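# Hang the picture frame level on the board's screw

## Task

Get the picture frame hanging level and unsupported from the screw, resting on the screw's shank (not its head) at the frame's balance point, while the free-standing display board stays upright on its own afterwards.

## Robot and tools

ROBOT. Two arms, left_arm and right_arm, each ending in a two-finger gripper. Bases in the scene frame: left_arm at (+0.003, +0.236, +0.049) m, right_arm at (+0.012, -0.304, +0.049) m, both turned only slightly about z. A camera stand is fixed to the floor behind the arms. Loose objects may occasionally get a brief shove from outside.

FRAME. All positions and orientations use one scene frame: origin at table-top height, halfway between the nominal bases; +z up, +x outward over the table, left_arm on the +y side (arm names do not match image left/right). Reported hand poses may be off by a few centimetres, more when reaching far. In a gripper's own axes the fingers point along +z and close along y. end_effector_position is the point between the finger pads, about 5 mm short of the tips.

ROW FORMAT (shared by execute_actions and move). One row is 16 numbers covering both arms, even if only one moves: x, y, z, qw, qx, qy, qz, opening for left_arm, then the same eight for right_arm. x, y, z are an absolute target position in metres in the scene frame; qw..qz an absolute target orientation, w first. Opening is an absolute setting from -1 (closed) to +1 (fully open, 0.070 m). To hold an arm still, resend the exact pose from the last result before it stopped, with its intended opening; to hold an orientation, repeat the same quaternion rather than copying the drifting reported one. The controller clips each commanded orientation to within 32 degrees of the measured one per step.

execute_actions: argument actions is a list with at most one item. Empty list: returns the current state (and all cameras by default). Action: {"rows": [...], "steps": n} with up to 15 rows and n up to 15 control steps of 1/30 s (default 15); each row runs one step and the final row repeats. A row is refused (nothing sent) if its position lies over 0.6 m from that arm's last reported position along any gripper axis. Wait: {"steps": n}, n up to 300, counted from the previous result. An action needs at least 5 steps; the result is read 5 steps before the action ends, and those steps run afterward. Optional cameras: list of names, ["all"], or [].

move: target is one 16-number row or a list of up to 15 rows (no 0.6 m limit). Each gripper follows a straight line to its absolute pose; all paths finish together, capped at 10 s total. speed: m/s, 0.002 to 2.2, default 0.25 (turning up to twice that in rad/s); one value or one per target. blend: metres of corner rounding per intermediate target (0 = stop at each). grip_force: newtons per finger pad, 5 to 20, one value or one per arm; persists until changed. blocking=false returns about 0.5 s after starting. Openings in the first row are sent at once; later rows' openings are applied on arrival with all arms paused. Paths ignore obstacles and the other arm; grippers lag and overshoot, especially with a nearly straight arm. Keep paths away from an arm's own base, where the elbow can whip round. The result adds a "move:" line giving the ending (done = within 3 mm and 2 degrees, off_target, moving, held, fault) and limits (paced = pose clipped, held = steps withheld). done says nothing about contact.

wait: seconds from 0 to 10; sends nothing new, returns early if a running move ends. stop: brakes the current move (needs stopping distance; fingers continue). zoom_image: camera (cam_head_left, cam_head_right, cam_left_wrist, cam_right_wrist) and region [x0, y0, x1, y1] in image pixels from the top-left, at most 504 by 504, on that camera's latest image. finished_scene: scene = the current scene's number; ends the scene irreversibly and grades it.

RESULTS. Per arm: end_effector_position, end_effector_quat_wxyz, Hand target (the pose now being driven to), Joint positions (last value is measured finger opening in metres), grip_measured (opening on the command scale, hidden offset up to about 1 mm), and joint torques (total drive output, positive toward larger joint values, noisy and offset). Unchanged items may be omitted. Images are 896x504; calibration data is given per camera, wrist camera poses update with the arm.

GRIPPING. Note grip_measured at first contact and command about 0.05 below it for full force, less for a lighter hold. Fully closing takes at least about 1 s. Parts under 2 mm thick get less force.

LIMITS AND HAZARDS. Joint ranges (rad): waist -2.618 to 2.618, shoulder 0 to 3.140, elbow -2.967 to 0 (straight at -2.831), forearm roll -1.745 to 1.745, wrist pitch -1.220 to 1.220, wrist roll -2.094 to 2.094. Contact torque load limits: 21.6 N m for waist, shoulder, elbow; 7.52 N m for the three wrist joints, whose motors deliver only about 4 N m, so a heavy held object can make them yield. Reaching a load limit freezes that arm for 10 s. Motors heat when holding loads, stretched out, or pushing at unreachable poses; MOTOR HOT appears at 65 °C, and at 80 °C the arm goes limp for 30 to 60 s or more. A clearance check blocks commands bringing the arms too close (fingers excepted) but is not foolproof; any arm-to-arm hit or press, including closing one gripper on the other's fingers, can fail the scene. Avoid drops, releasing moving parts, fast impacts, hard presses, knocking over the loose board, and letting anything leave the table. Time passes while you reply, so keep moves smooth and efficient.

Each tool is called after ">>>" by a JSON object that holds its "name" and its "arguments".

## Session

>>> {"name": "execute_actions", "arguments": {"actions": []}}

>>> {"name": "zoom_image", "arguments": {"camera": "cam_head_left", "region": [350, 0, 610, 190]}}

>>> {"name": "zoom_image", "arguments": {"camera": "cam_head_right", "region": [330, 0, 590, 190]}}

Scene clock: 0.00 s of 4500.00 s.
left_arm: end_effector_position=(+0.4202, +0.3387, +0.3327) grip_measured=+0.98 end_effector_quat_wxyz=(+0.569, -0.093, +0.773, -0.263) | right_arm: end_effector_position=(+0.0592, +0.1070, +0.2848) grip_measured=+0.98 end_effector_quat_wxyz=(-0.315, +0.854, -0.247, -0.332)
Joint positions: left_arm=[0.682 1.54 -1.063 -1.578 0.957 1.346 0.069] | right_arm=[1.098 1.584 -1.251 0.984 0.989 -1.935 0.069]
Joint torques (N m): no reading
Motor temperatures (°C): left_arm=[30 31 32 32 35 29] | right_arm=[29 30 33 34 38 31]
Hand target: left_arm +0.4202, +0.3387, +0.3327; +0.569, -0.093, +0.773, -0.263 | right_arm +0.0592, +0.1070, +0.2848; -0.315, +0.854, -0.247, -0.332
camera_calibration:
cam_left_wrist: T_world_to_cam=[[-0.13871, -0.85581, 0.49834, 0.18592], [-0.79869, -0.20085, -0.56723, 0.59291], [0.58554, -0.4767, -0.65567, 0.25523]] pos_world=[0.34989, 0.39987, 0.41101]
cam_right_wrist: T_world_to_cam=[[0.6599, 0.66425, 0.35114, -0.2095], [0.74849, -0.62191, -0.2302, 0.08147], [0.06547, 0.41474, -0.90758, 0.32853]] pos_world=[0.05576, 0.05357, 0.39049]

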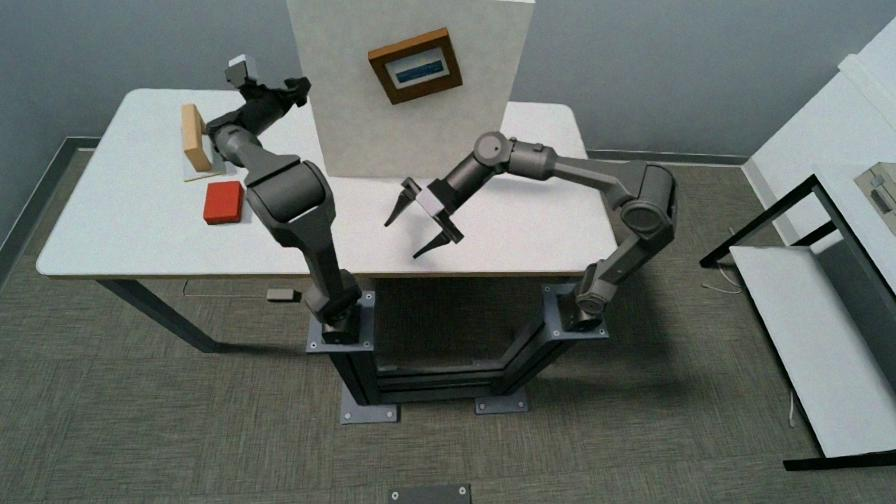

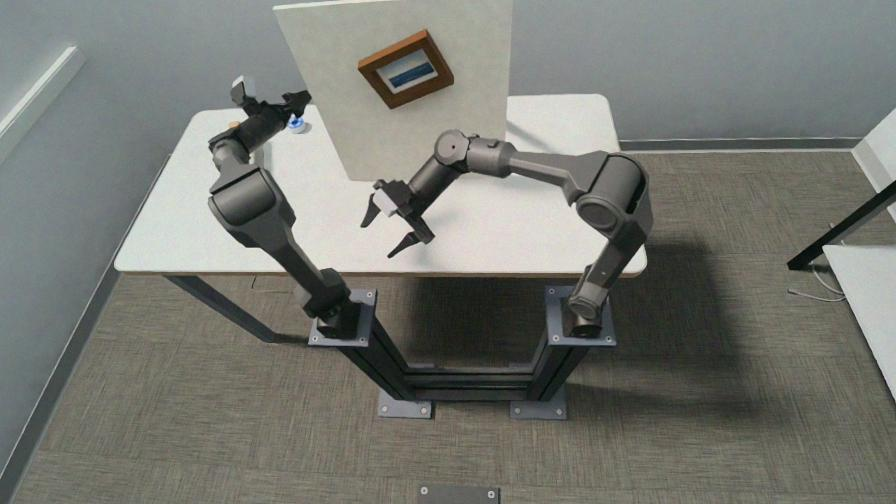

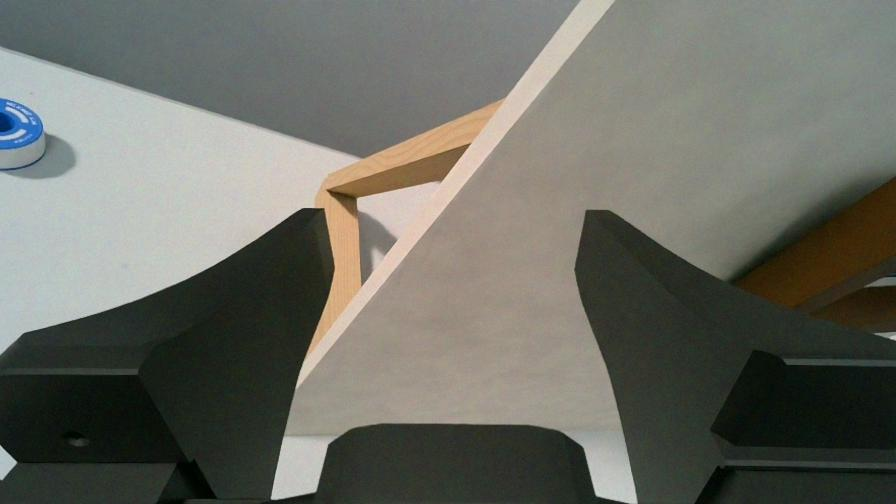

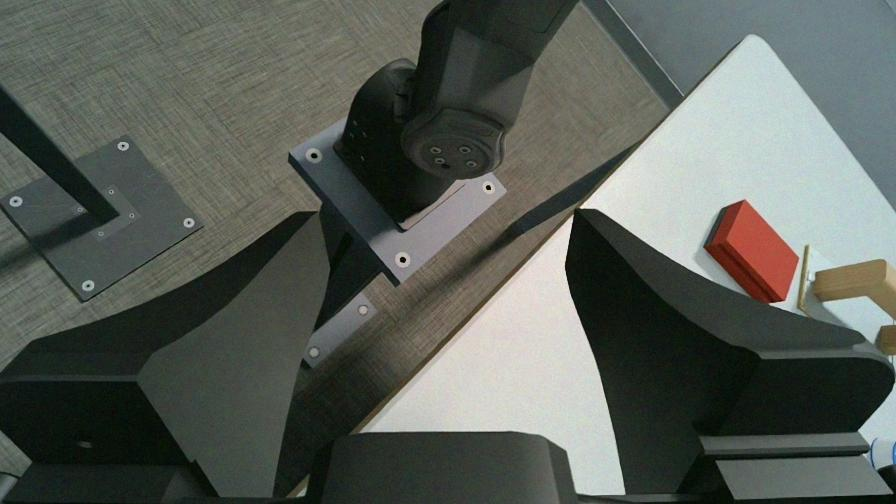

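Scaled by 1.938 from the camera's image (finer frame: 1280x720).

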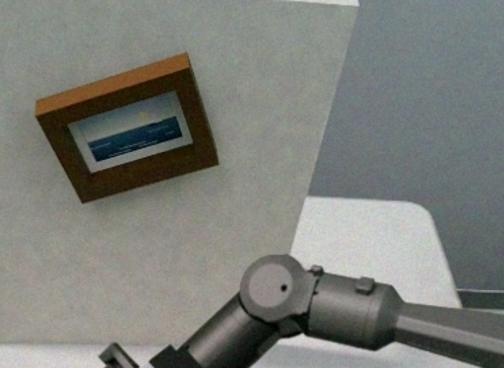

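Scaled by 1.938 from the camera's image (finer frame: 1280x720).

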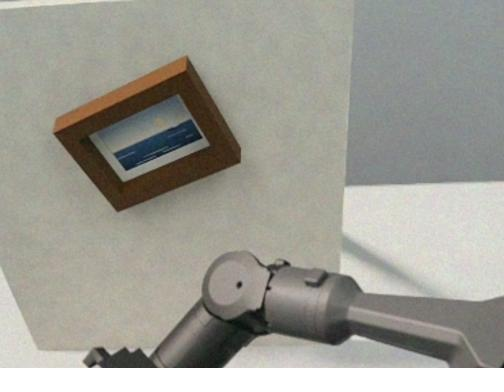

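>>> {"name": "zoom_image", "arguments": {"camera": "cam_head_left", "region": [360, 15, 470, 110]}}

>>> {"name": "zoom_image", "arguments": {"camera": "cam_head_right", "region": [350, 20, 460, 115]}}

Scaled by 4.582 from the camera's image (finer frame: 1280x720).

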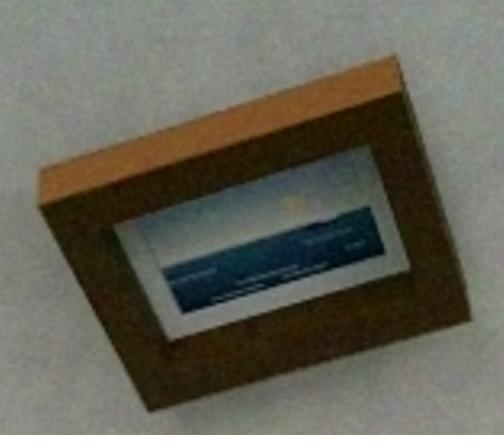

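Scaled by 4.582 from the camera's image (finer frame: 1280x720).

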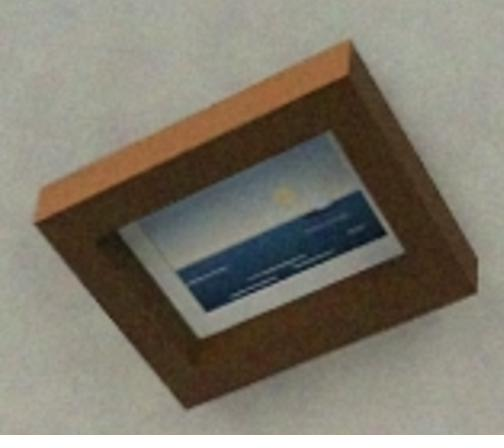

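>>> {"name": "move", "arguments": {"target": [[0.40,0.30,0.50,0.612,0.350,0.580,-0.407,1,0.16,-0.08,0.40,0.5,0.5,0.5,0.5,0.3],[0.42,0.13,0.555,0.612,0.350,0.580,-0.407,1,0.28,-0.08,0.40,0.5,0.5,0.5,0.5,0.3]], "speed": 0.3, "blend": [0.03,0], "cameras": ["all"]}}

Scene clock: 8.10 s of 4500.00 s.
left_arm: end_effector_position=(+0.4203, +0.1294, +0.5550) grip_measured=+0.98 end_effector_quat_wxyz=(+0.647, +0.298, +0.596, -0.372) | right_arm: end_effector_position=(+0.2806, -0.0799, +0.4003) grip_measured=+0.30 end_effector_quat_wxyz=(+0.463, +0.479, +0.535, +0.520)
Joint positions: left_arm=[0.26 1.671 -1.825 -1.605 1.223 1.296 0.069] | right_arm=[1.356 1.286 -0.926 1.504 -1.225 0.282 0.046]
Joint torques (N m): left_arm=[0.2 -6.7 -2.23 -0.87 -0.17 0.07] | right_arm=[0.7 -4.13 -3.41 -1.01 -0.33 -0.2]
Hand target: left_arm +0.4201, +0.1296, +0.5550; +0.647, +0.297, +0.596, -0.371 | right_arm +0.2805, -0.0801, +0.4000; +0.463, +0.479, +0.535, +0.520
Off the commanded pose: left_arm 0.001 m, 8 deg | right_arm 0.001 m, 7 deg.
joint sent to its limit (left arm) — joint 5 (wrist pitch), upper limit.
joint sent to its limit (right arm) — joint 5 (wrist pitch), lower limit.
Kept back: nothing.
move: off_target (left_arm, right_arm); limits=paced
cam_left_wrist: T_world_to_cam=[[-0.82237, -0.56676, 0.04989, 0.39486], [-0.2997, 0.35698, -0.88473, 0.57128], [0.48362, -0.74252, -0.46343, 0.27175]] pos_world=[0.36451, 0.22163, 0.61166]
cam_right_wrist: T_world_to_cam=[[-0.04491, 0.03671, -0.99832, 0.4159], [-0.69389, 0.71777, 0.0576, 0.22271], [0.71868, 0.69531, -0.00676, -0.02507]] pos_world=[0.19123, -0.15769, 0.4022]

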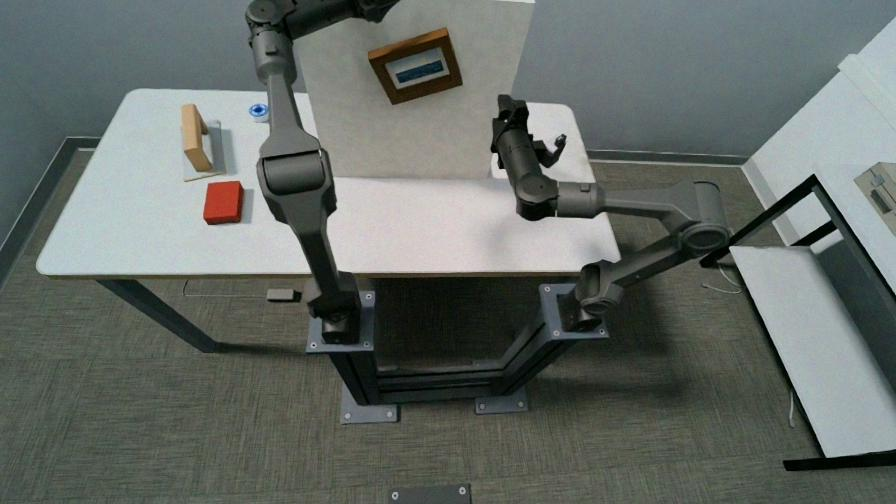

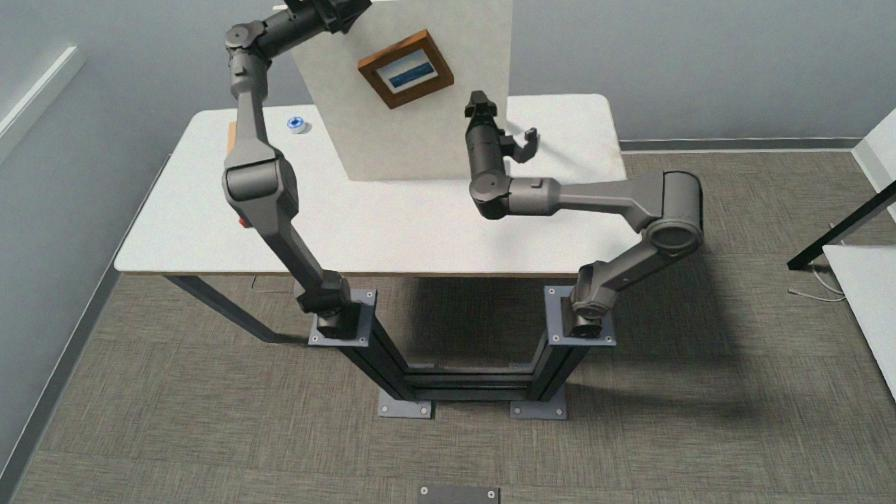

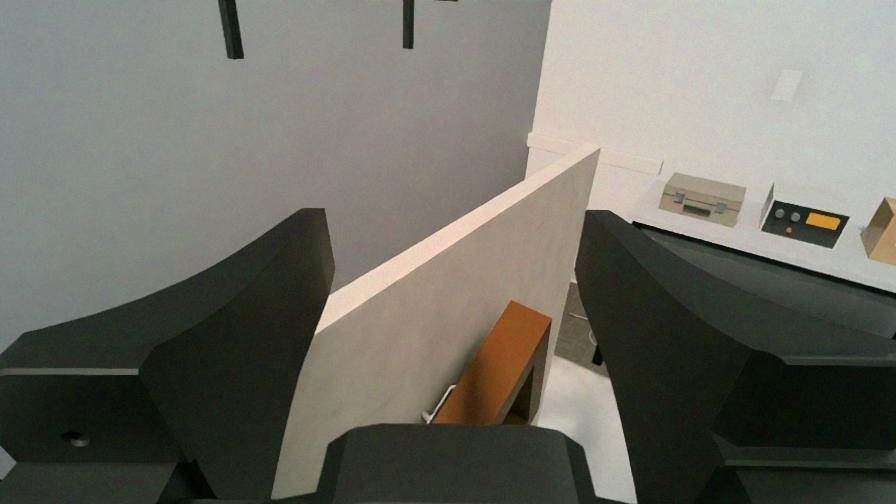

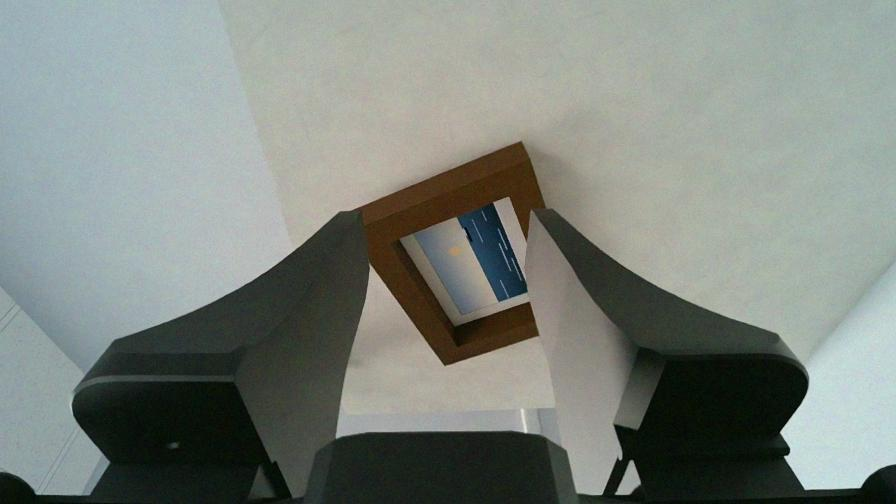

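>>> {"name": "zoom_image", "arguments": {"camera": "cam_left_wrist", "region": [400, 350, 480, 430]}}

>>> {"name": "zoom_image", "arguments": {"camera": "cam_left_wrist", "region": [400, 280, 580, 430]}}

Scaled by 6.300 from the camera's image (finer frame: 1280x720).

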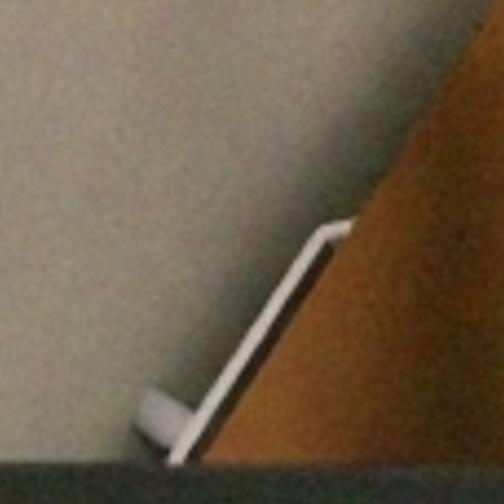

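Scaled by 2.800 from the camera's image (finer frame: 1280x720).

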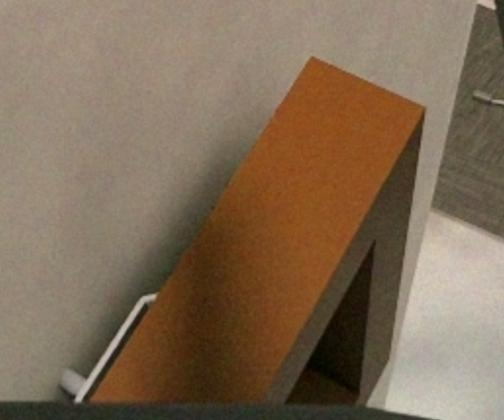

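>>> {"name": "move", "arguments": {"target": [0.42,0.13,0.555,0.647,0.298,0.596,-0.372,1,0.345,0.085,0.415,0.588,0.3929,0.588,0.3929,0.5], "speed": 0.3, "cameras": ["cam_right_wrist","cam_head_right"]}}

Scene clock: 10.50 s of 4500.00 s.
left_arm: end_effector_position=(+0.4199, +0.1297, +0.5551) grip_measured=+0.98 end_effector_quat_wxyz=(+0.647, +0.298, +0.596, -0.371) | right_arm: end_effector_position=(+0.3453, +0.0848, +0.4150) grip_measured=+0.50 end_effector_quat_wxyz=(+0.574, +0.377, +0.601, +0.408)
Joint positions: left_arm=[0.261 1.669 -1.823 -1.605 1.223 1.297 0.069] | right_arm=[1.305 1.951 -1.766 1.543 -1.225 -0.29 0.053]
Joint torques (N m): left_arm=[0.35 -7.31 -2.13 -0.99 0.01 0.03] | right_arm=[-0.26 -8.56 -3.5 -1.27 -0.03 0.17]
Hand target: left_arm +0.4200, +0.1299, +0.5550; +0.647, +0.297, +0.596, -0.371 | right_arm +0.3453, +0.0849, +0.4150; +0.574, +0.377, +0.601, +0.409
Off the commanded pose: left_arm 0.000 m, 0 deg | right_arm 0.000 m, 3 deg.
joint sent to its limit (left arm) — joint 5 (wrist pitch), upper limit.
joint sent to its limit (right arm) — joint 5 (wrist pitch), lower limit.
Kept back: nothing.
move: off_target (right_arm)
cam_right_wrist: T_world_to_cam=[[0.00328, -0.34642, -0.93807, 0.41826], [-0.65426, 0.70869, -0.264, 0.2691], [0.75626, 0.61461, -0.22432, -0.10182]] pos_world=[0.25169, 0.01676, 0.44056]
Images, in order (width x height): cam_head_right 896x504, cam_right_wrist 896x504.

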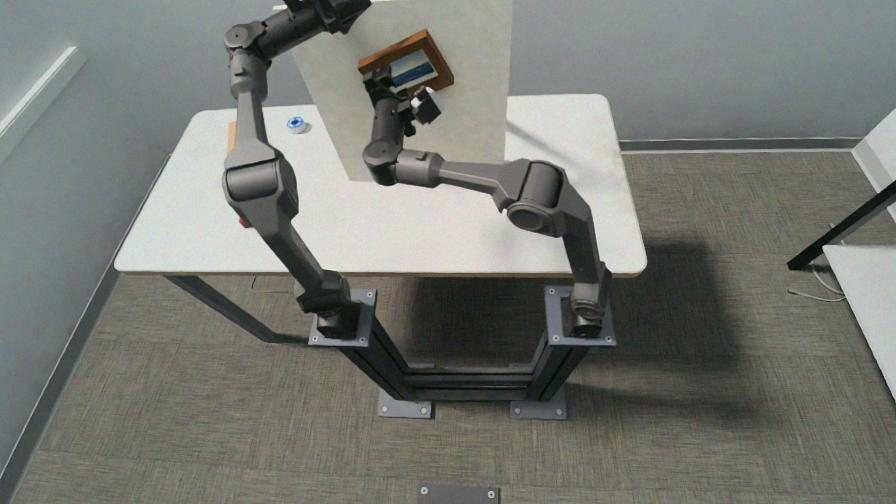

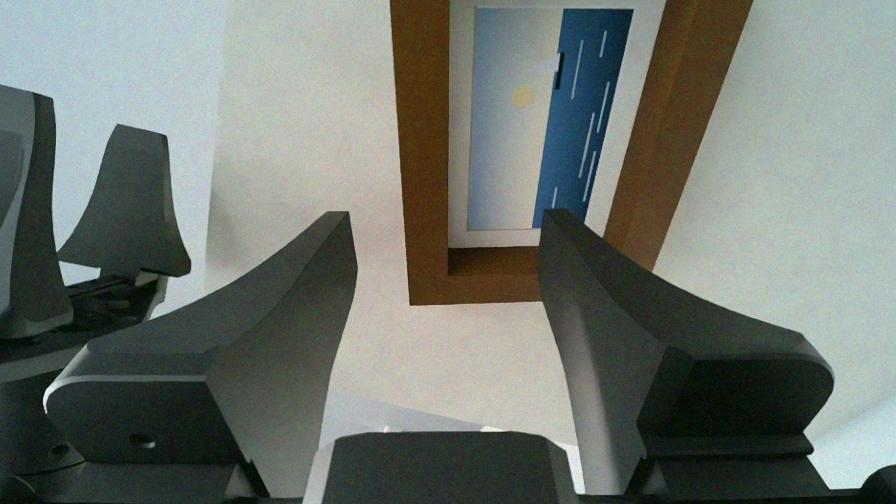

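>>> {"name": "move", "arguments": {"target": [0.42,0.13,0.555,0.647,0.298,0.596,-0.372,1,0.422,0.089,0.4235,0.588,0.3929,0.588,0.3929,0.4], "speed": 0.12, "cameras": ["cam_right_wrist"]}}

Scene clock: 11.97 s of 4500.00 s.
left_arm: end_effector_position=(+0.4199, +0.1297, +0.5551) grip_measured=+0.98 end_effector_quat_wxyz=(+0.647, +0.298, +0.596, -0.371) | right_arm: end_effector_position=(+0.4222, +0.0890, +0.4235) grip_measured=+0.40 end_effector_quat_wxyz=(+0.588, +0.393, +0.588, +0.393)
Joint positions: left_arm=[0.261 1.669 -1.823 -1.605 1.223 1.297 0.069] | right_arm=[1.147 2.15 -2.122 1.599 -1.125 -0.458 0.049]
Joint torques (N m): left_arm=[0.54 -7.45 -2.06 -1.01 0.01 0] | right_arm=[0.82 -10.14 -3.49 -1.16 -0.02 0.15]
Hand target: left_arm +0.4200, +0.1299, +0.5550; +0.647, +0.297, +0.596, -0.371 | right_arm +0.4220, +0.0890, +0.4235; +0.588, +0.393, +0.588, +0.393
Off the commanded pose: left_arm 0.000 m, 0 deg | right_arm 0.000 m, 0 deg.
joint sent to its limit (left arm) — joint 5 (wrist pitch), upper limit.
Kept back: nothing.
move: done
cam_right_wrist: T_world_to_cam=[[-0.01003, -0.34662, -0.93795, 0.43292], [-0.61001, 0.74537, -0.26892, 0.2988], [0.79233, 0.56946, -0.21891, -0.1742]] pos_world=[0.32464, 0.02655, 0.44828]

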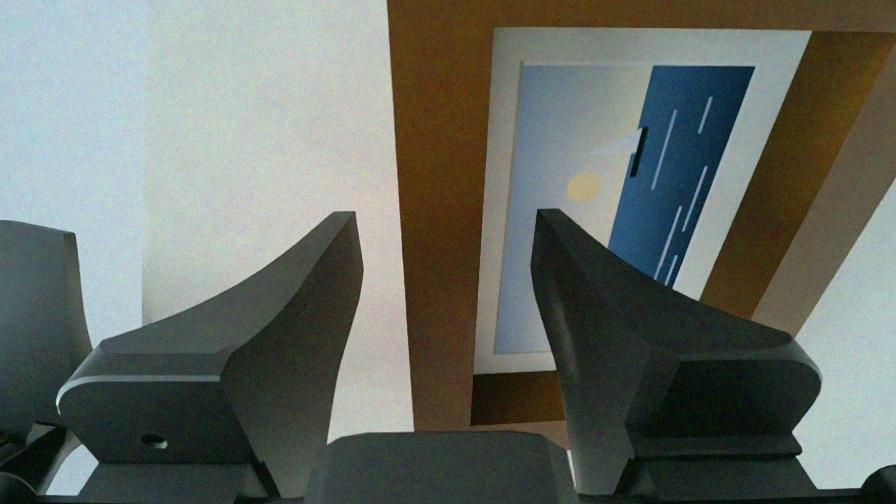

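>>> {"name": "move", "arguments": {"target": [[0.42,0.13,0.555,0.647,0.298,0.596,-0.372,1,0.436,0.0895,0.4245,0.588,0.3929,0.588,0.3929,0.4],[0.42,0.13,0.555,0.647,0.298,0.596,-0.372,1,0.436,0.0895,0.4245,0.588,0.3929,0.588,0.3929,-0.5]], "speed": 0.1, "grip_force": 10, "cameras": ["cam_right_wrist","cam_left_wrist"]}}

Scene clock: 13.43 s of 4500.00 s.
left_arm: end_effector_position=(+0.4199, +0.1297, +0.5551) grip_measured=+0.98 end_effector_quat_wxyz=(+0.647, +0.298, +0.596, -0.371) | right_arm: end_effector_position=(+0.4353, +0.0911, +0.4232) grip_measured=+0.02 end_effector_quat_wxyz=(+0.587, +0.392, +0.590, +0.393)
Joint positions: left_arm=[0.261 1.669 -1.823 -1.605 1.223 1.297 0.069] | right_arm=[1.122 2.189 -2.192 1.62 -1.097 -0.496 0.036]
Joint torques (N m): left_arm=[0.54 -7.36 -2.09 -1.01 0.1 0.05] | right_arm=[-8.73 -12.29 -5.83 -3.1 0.56 0.09]
Hand target: left_arm +0.4200, +0.1299, +0.5550; +0.647, +0.297, +0.596, -0.371 | right_arm +0.4360, +0.0895, +0.4245; +0.588, +0.393, +0.588, +0.393
Off the commanded pose: left_arm 0.000 m, 0 deg | right_arm 0.002 m, 0 deg.
joint sent to its limit (left arm) — joint 5 (wrist pitch), upper limit.
Kept back: nothing.
grip_force (N): 10, 10
move: done
cam_left_wrist: T_world_to_cam=[[-0.82183, -0.56762, 0.04902, 0.39508], [-0.29946, 0.35716, -0.88474, 0.57112], [0.48469, -0.74178, -0.4635, 0.27172]] pos_world=[0.36401, 0.22183, 0.61186]
cam_right_wrist: T_world_to_cam=[[-0.01076, -0.3478, -0.93751, 0.43382], [-0.61358, 0.7426, -0.26844, 0.30679], [0.78956, 0.57234, -0.22139, -0.1838]] pos_world=[0.33803, 0.02825, 0.44837]
Images, in order (width x height): cam_left_wrist 896x504, cam_right_wrist 896x504.

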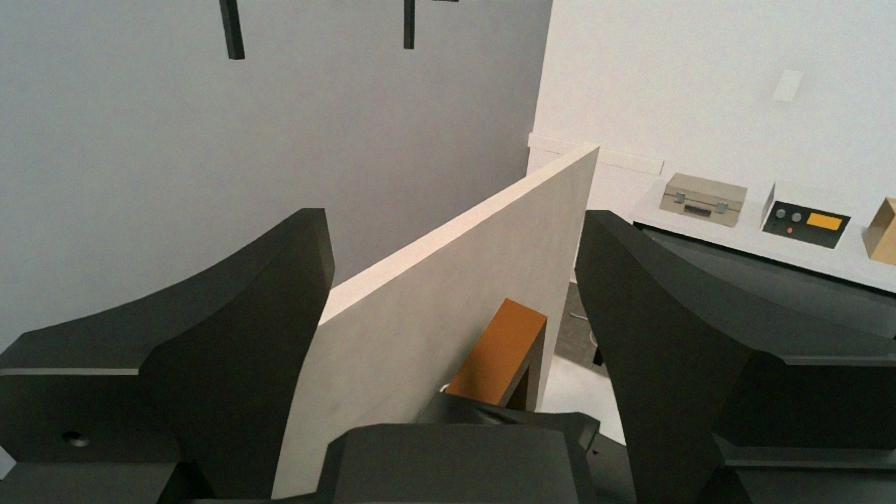

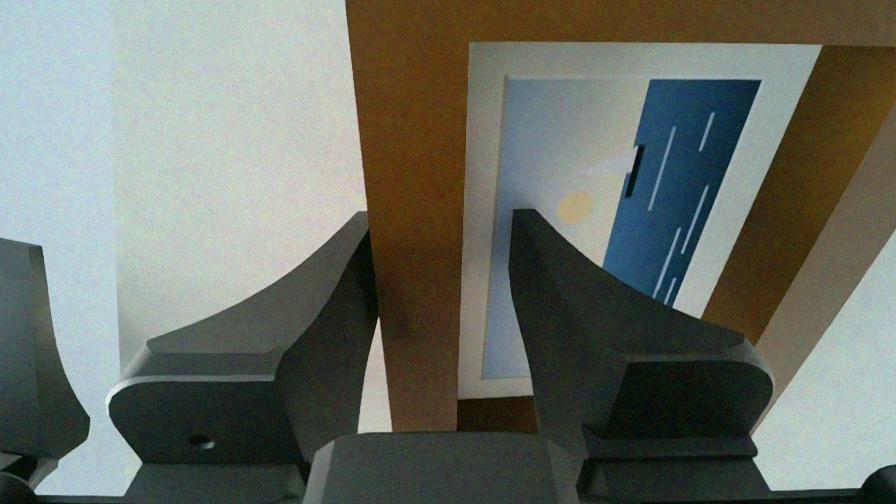

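>>> {"name": "move", "arguments": {"target": [[0.42,0.13,0.555,0.647,0.298,0.596,-0.372,1,0.424,0.0895,0.4245,0.588,0.3929,0.588,0.3929,0.05],[0.42,0.13,0.555,0.647,0.298,0.596,-0.372,1,0.424,0.0895,0.4245,0.588,0.3929,0.588,0.3929,0.4]], "speed": 0.05, "cameras": ["cam_right_wrist","cam_left_wrist","cam_head_right","cam_head_left"]}}

Scene clock: 15.87 s of 4500.00 s.
left_arm: end_effector_position=(+0.4199, +0.1297, +0.5551) grip_measured=+0.98 end_effector_quat_wxyz=(+0.647, +0.298, +0.596, -0.371) | right_arm: end_effector_position=(+0.4242, +0.0891, +0.4247) grip_measured=+0.40 end_effector_quat_wxyz=(+0.588, +0.393, +0.587, +0.393)
Joint positions: left_arm=[0.261 1.669 -1.823 -1.605 1.223 1.297 0.069] | right_arm=[1.144 2.158 -2.139 1.604 -1.122 -0.469 0.049]
Joint torques (N m): left_arm=[0.13 -7.42 -2.14 -0.99 0.06 0.03] | right_arm=[0.73 -8.92 -3.5 -1 0.15 -0.13]
Hand target: left_arm +0.4200, +0.1299, +0.5550; +0.647, +0.297, +0.596, -0.371 | right_arm +0.4240, +0.0895, +0.4245; +0.588, +0.393, +0.588, +0.393
Off the commanded pose: left_arm 0.000 m, 0 deg | right_arm 0.000 m, 0 deg.
joint sent to its limit (left arm) — joint 5 (wrist pitch), upper limit.
Kept back: nothing.
grip_force (N): 10, 10
move: done
cam_left_wrist: T_world_to_cam=[[-0.82183, -0.56762, 0.04902, 0.39508], [-0.29946, 0.35716, -0.88474, 0.57112], [0.48469, -0.74178, -0.4635, 0.27172]] pos_world=[0.36401, 0.22183, 0.61186]
cam_right_wrist: T_world_to_cam=[[-0.00983, -0.34635, -0.93805, 0.43411], [-0.60917, 0.746, -0.26905, 0.2999], [0.79297, 0.56879, -0.21832, -0.17602]] pos_world=[0.32654, 0.02675, 0.44948]

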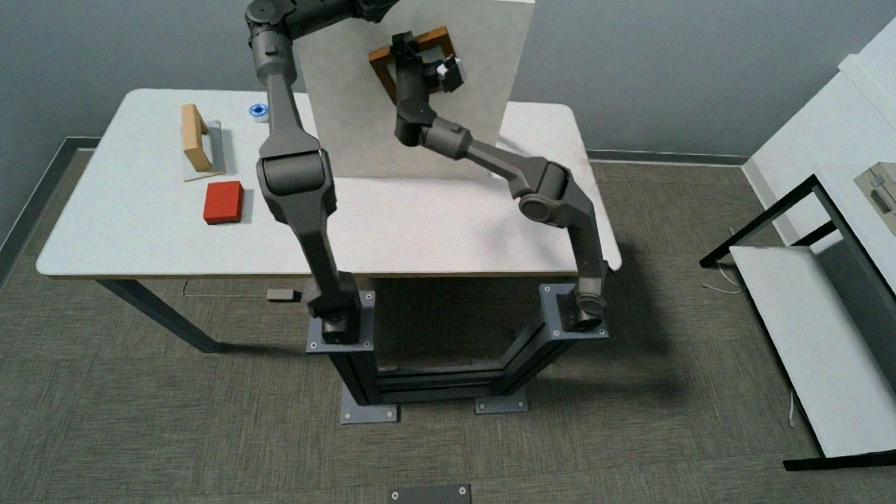

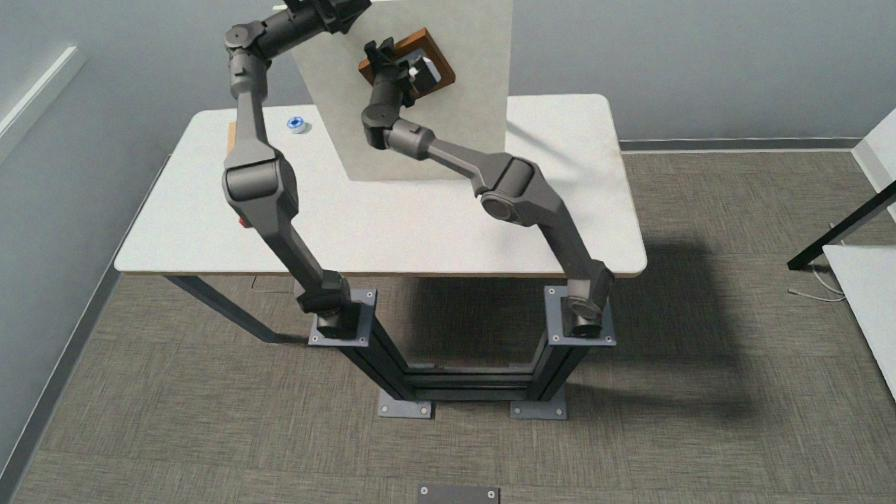

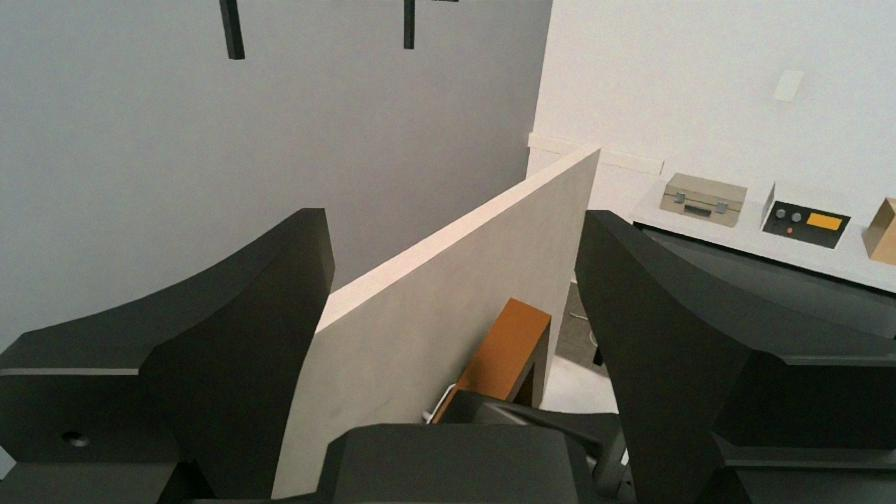

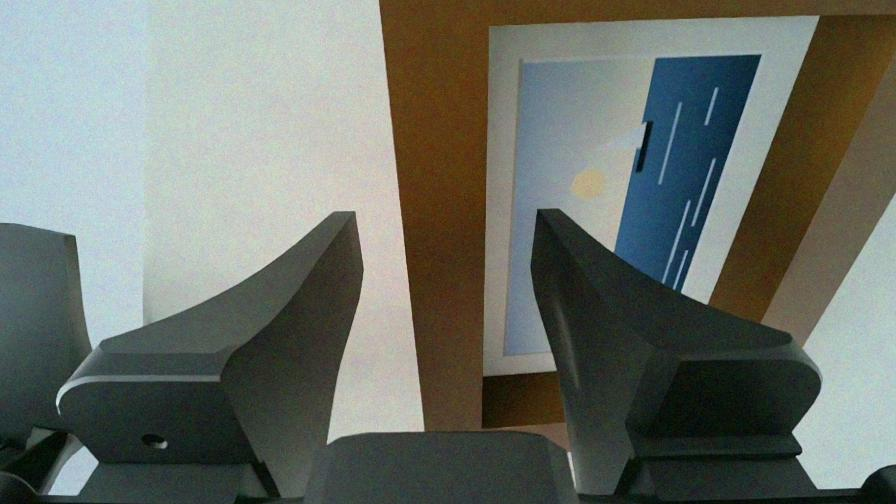

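>>> {"name": "move", "arguments": {"target": [[0.42,0.13,0.555,0.647,0.298,0.596,-0.372,1,0.430,0.0898,0.4262,0.5947,0.3825,0.5947,0.3825,0.4],[0.42,0.13,0.555,0.647,0.298,0.596,-0.372,1,0.430,0.0898,0.4262,0.5947,0.3825,0.5947,0.3825,-0.05]], "speed": 0.05, "cameras": ["cam_right_wrist","cam_left_wrist"]}}

Scene clock: 18.00 s of 4500.00 s.
left_arm: end_effector_position=(+0.4199, +0.1297, +0.5551) grip_measured=+0.98 end_effector_quat_wxyz=(+0.647, +0.298, +0.596, -0.371) | right_arm: end_effector_position=(+0.4300, +0.0897, +0.4263) grip_measured=-0.05 end_effector_quat_wxyz=(+0.595, +0.383, +0.595, +0.383)
Joint positions: left_arm=[0.261 1.669 -1.823 -1.605 1.223 1.297 0.069] | right_arm=[1.132 2.175 -2.178 1.615 -1.11 -0.527 0.033]
Joint torques (N m): left_arm=[0.38 -7.42 -1.94 -0.98 0.09 0.03] | right_arm=[0.56 -9.92 -3.83 -1.14 -0.02 0.17]
Hand target: left_arm +0.4200, +0.1299, +0.5550; +0.647, +0.297, +0.596, -0.371 | right_arm +0.4300, +0.0898, +0.4262; +0.595, +0.383, +0.595, +0.382
Off the commanded pose: left_arm 0.000 m, 0 deg | right_arm 0.000 m, 0 deg.
joint sent to its limit (left arm) — joint 5 (wrist pitch), upper limit.
Kept back: nothing.
grip_force (N): 10, 10
move: done
cam_left_wrist: T_world_to_cam=[[-0.82183, -0.56762, 0.04902, 0.39508], [-0.29946, 0.35716, -0.88474, 0.57112], [0.48469, -0.74178, -0.4635, 0.27172]] pos_world=[0.36401, 0.22183, 0.61186]
cam_right_wrist: T_world_to_cam=[[-0.00979, -0.37893, -0.92537, 0.43337], [-0.61018, 0.73542, -0.29469, 0.31576], [0.7922, 0.56176, -0.23841, -0.17108]] pos_world=[0.33244, 0.02811, 0.4533]
Images, in order (width x height): cam_left_wrist 896x504, cam_right_wrist 896x504.

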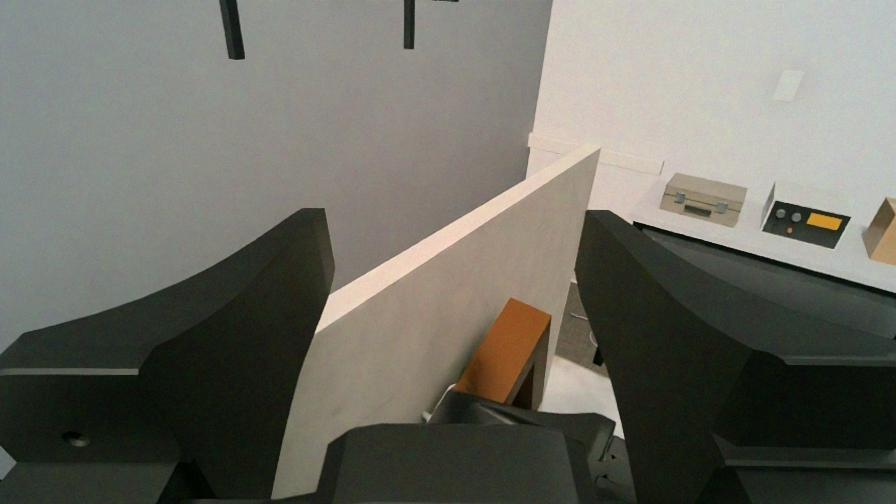

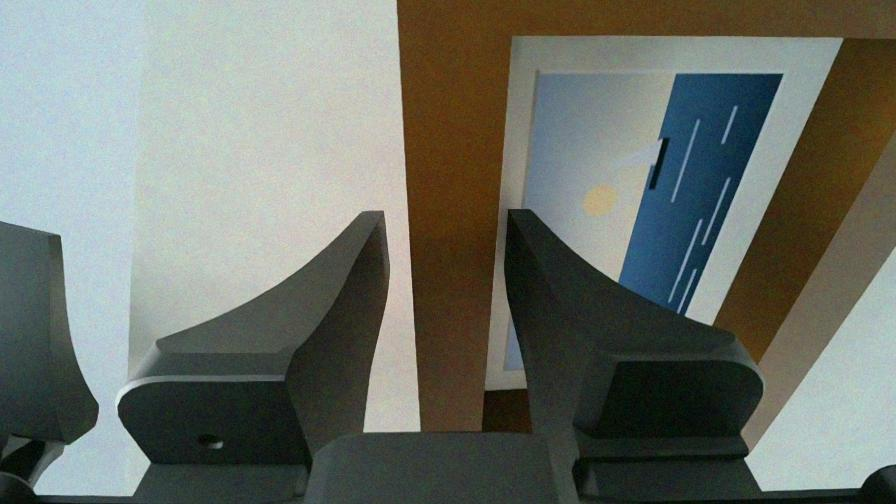

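>>> {"name": "move", "arguments": {"target": [0.42,0.13,0.555,0.647,0.298,0.596,-0.372,1,0.430,0.0898,0.4264,0.5947,0.3825,0.5947,0.3825,-0.5], "speed": 0.05, "cameras": ["cam_right_wrist","cam_left_wrist"]}}

>>> {"name": "zoom_image", "arguments": {"camera": "cam_left_wrist", "region": [400, 280, 580, 430]}}

Scene clock: 18.73 s of 4500.00 s.
left_arm: end_effector_position=(+0.4199, +0.1297, +0.5551) grip_measured=+0.98 end_effector_quat_wxyz=(+0.647, +0.298, +0.596, -0.371) | right_arm: end_effector_position=(+0.4300, +0.0898, +0.4262) grip_measured=-0.43 end_effector_quat_wxyz=(+0.594, +0.383, +0.595, +0.383)
Joint positions: left_arm=[0.261 1.669 -1.823 -1.605 1.223 1.297 0.069] | right_arm=[1.132 2.175 -2.178 1.616 -1.11 -0.527 0.02]
Joint torques (N m): left_arm=[0.2 -7.49 -2.11 -1 0.03 0.02] | right_arm=[0.79 -10.39 -4.69 -1.37 0.11 -0.21]
Hand target: left_arm +0.4200, +0.1299, +0.5550; +0.647, +0.297, +0.596, -0.371 | right_arm +0.4300, +0.0898, +0.4264; +0.595, +0.383, +0.595, +0.383
Off the commanded pose: left_arm 0.000 m, 0 deg | right_arm 0.000 m, 0 deg.
joint sent to its limit (left arm) — joint 5 (wrist pitch), upper limit.
Kept back: nothing.
grip_force (N): 10, 10
move: done
cam_left_wrist: T_world_to_cam=[[-0.82183, -0.56762, 0.04902, 0.39508], [-0.29946, 0.35716, -0.88474, 0.57112], [0.48469, -0.74178, -0.4635, 0.27172]] pos_world=[0.36401, 0.22183, 0.61186]
cam_right_wrist: T_world_to_cam=[[-0.01055, -0.37855, -0.92552, 0.43359], [-0.6105, 0.73548, -0.29386, 0.31545], [0.79194, 0.56193, -0.23887, -0.17081]] pos_world=[0.33244, 0.02811, 0.4532]
Images, in order (width x height): cam_left_wrist 896x504, cam_right_wrist 896x504.

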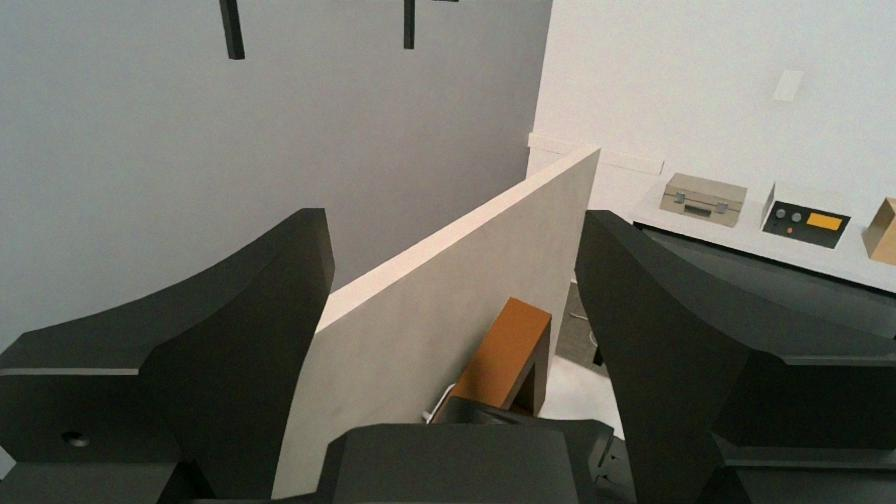

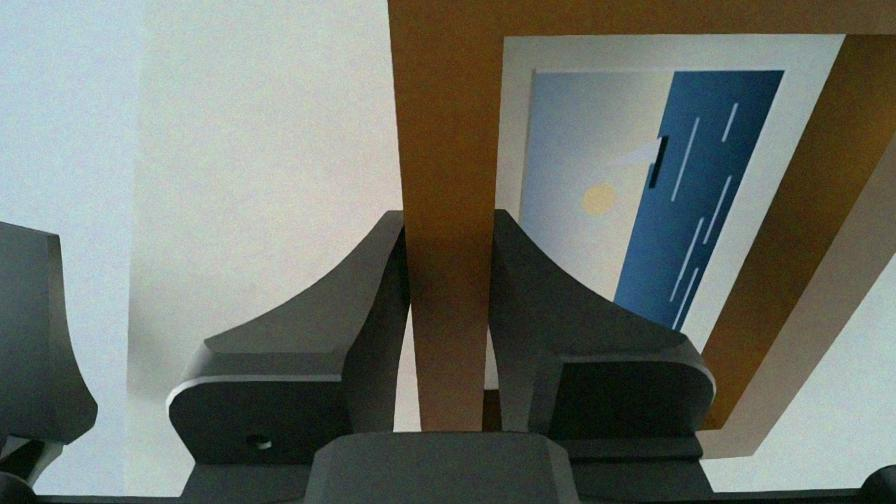

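Scaled by 2.800 from the camera's image (finer frame: 1280x720).

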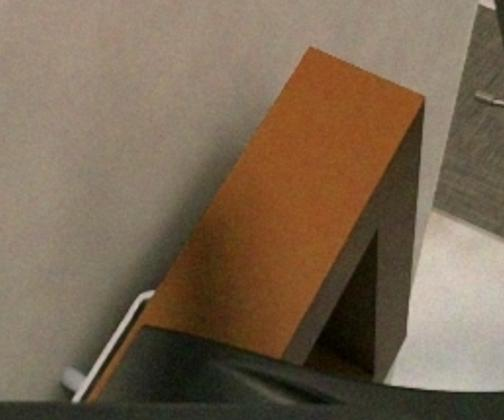

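>>> {"name": "move", "arguments": {"target": [[0.42,0.13,0.555,0.647,0.298,0.596,-0.372,1,0.430,0.0898,0.4335,0.5947,0.3825,0.5947,0.3825,-0.53],[0.42,0.13,0.555,0.647,0.298,0.596,-0.372,1,0.430,0.067,0.4395,0.5,0.5,0.5,0.5,-0.53]], "speed": 0.05, "grip_force": 14, "cameras": ["cam_right_wrist","cam_left_wrist","cam_head_left"]}}

>>> {"name": "zoom_image", "arguments": {"camera": "cam_left_wrist", "region": [400, 280, 580, 430]}}

Scene clock: 24.40 s of 4500.00 s.
left_arm: end_effector_position=(+0.4199, +0.1297, +0.5551) grip_measured=+0.98 end_effector_quat_wxyz=(+0.647, +0.298, +0.596, -0.371) | right_arm: end_effector_position=(+0.4301, +0.0669, +0.4393) grip_measured=-0.44 end_effector_quat_wxyz=(+0.500, +0.500, +0.500, +0.500)
Joint positions: left_arm=[0.261 1.669 -1.823 -1.605 1.223 1.297 0.069] | right_arm=[1.108 2.08 -2.065 1.609 -1.086 -0.081 0.02]
Joint torques (N m): left_arm=[-0.18 -7.33 -2.43 -1 0.05 0] | right_arm=[-1.87 -11.59 -4.44 -1.85 0.04 -0.13]
Hand target: left_arm +0.4200, +0.1299, +0.5550; +0.647, +0.297, +0.596, -0.371 | right_arm +0.4300, +0.0670, +0.4395; +0.500, +0.500, +0.500, +0.500
Off the commanded pose: left_arm 0.000 m, 0 deg | right_arm 0.000 m, 0 deg.
joint sent to its limit (left arm) — joint 5 (wrist pitch), upper limit.
Kept back: nothing.
grip_force (N): 14, 14
move: done
cam_left_wrist: T_world_to_cam=[[-0.82183, -0.56762, 0.04902, 0.39508], [-0.29946, 0.35716, -0.88474, 0.57112], [0.48469, -0.74178, -0.4635, 0.27172]] pos_world=[0.36401, 0.22183, 0.61186]
cam_right_wrist: T_world_to_cam=[[-0.01024, 0.03928, -0.99918, 0.44132], [-0.60964, 0.7918, 0.03738, 0.18652], [0.79262, 0.60952, 0.01584, -0.27025]] pos_world=[0.33244, -0.0003, 0.43826]
Images, in order (width x height): cam_head_left 896x504, cam_left_wrist 896x504, cam_right_wrist 896x504.

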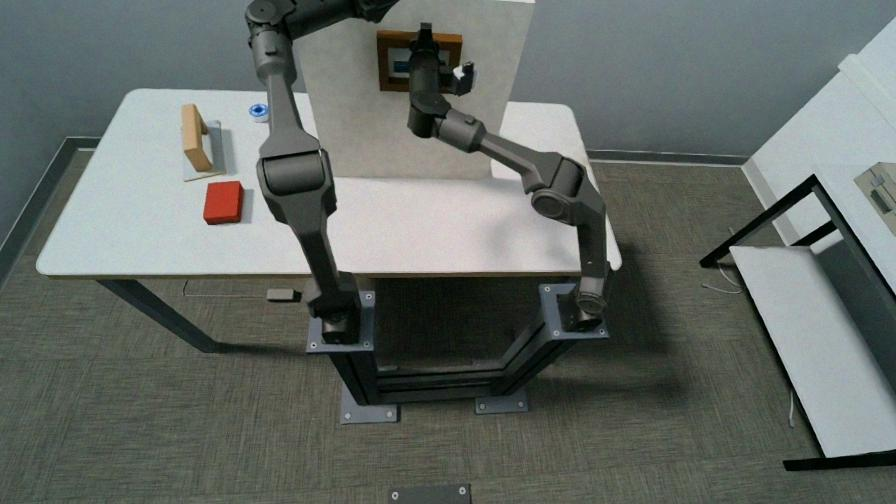

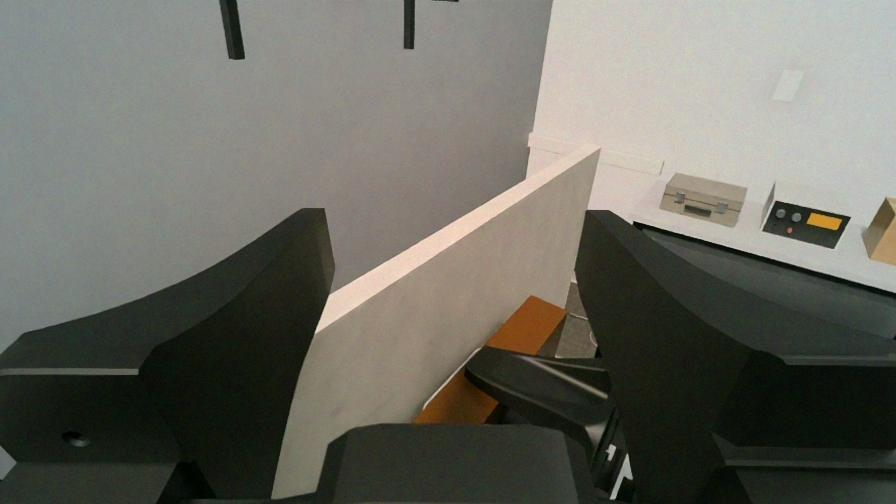

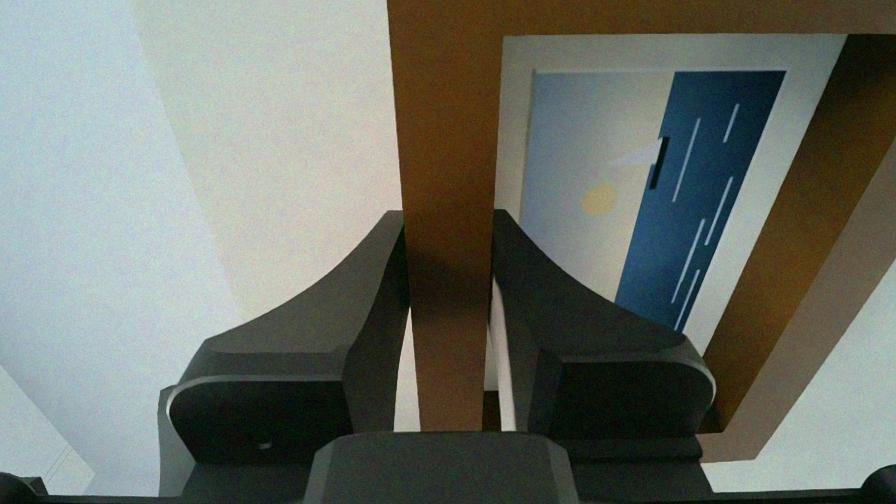

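Scaled by 2.800 from the camera's image (finer frame: 1280x720).

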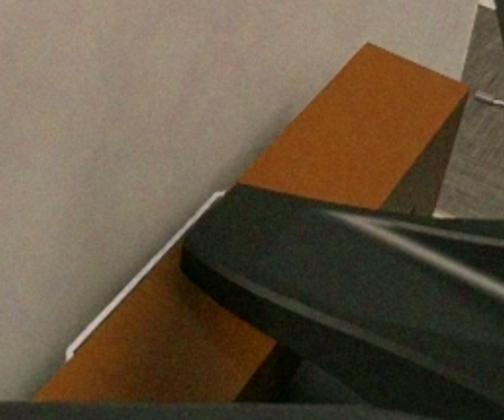

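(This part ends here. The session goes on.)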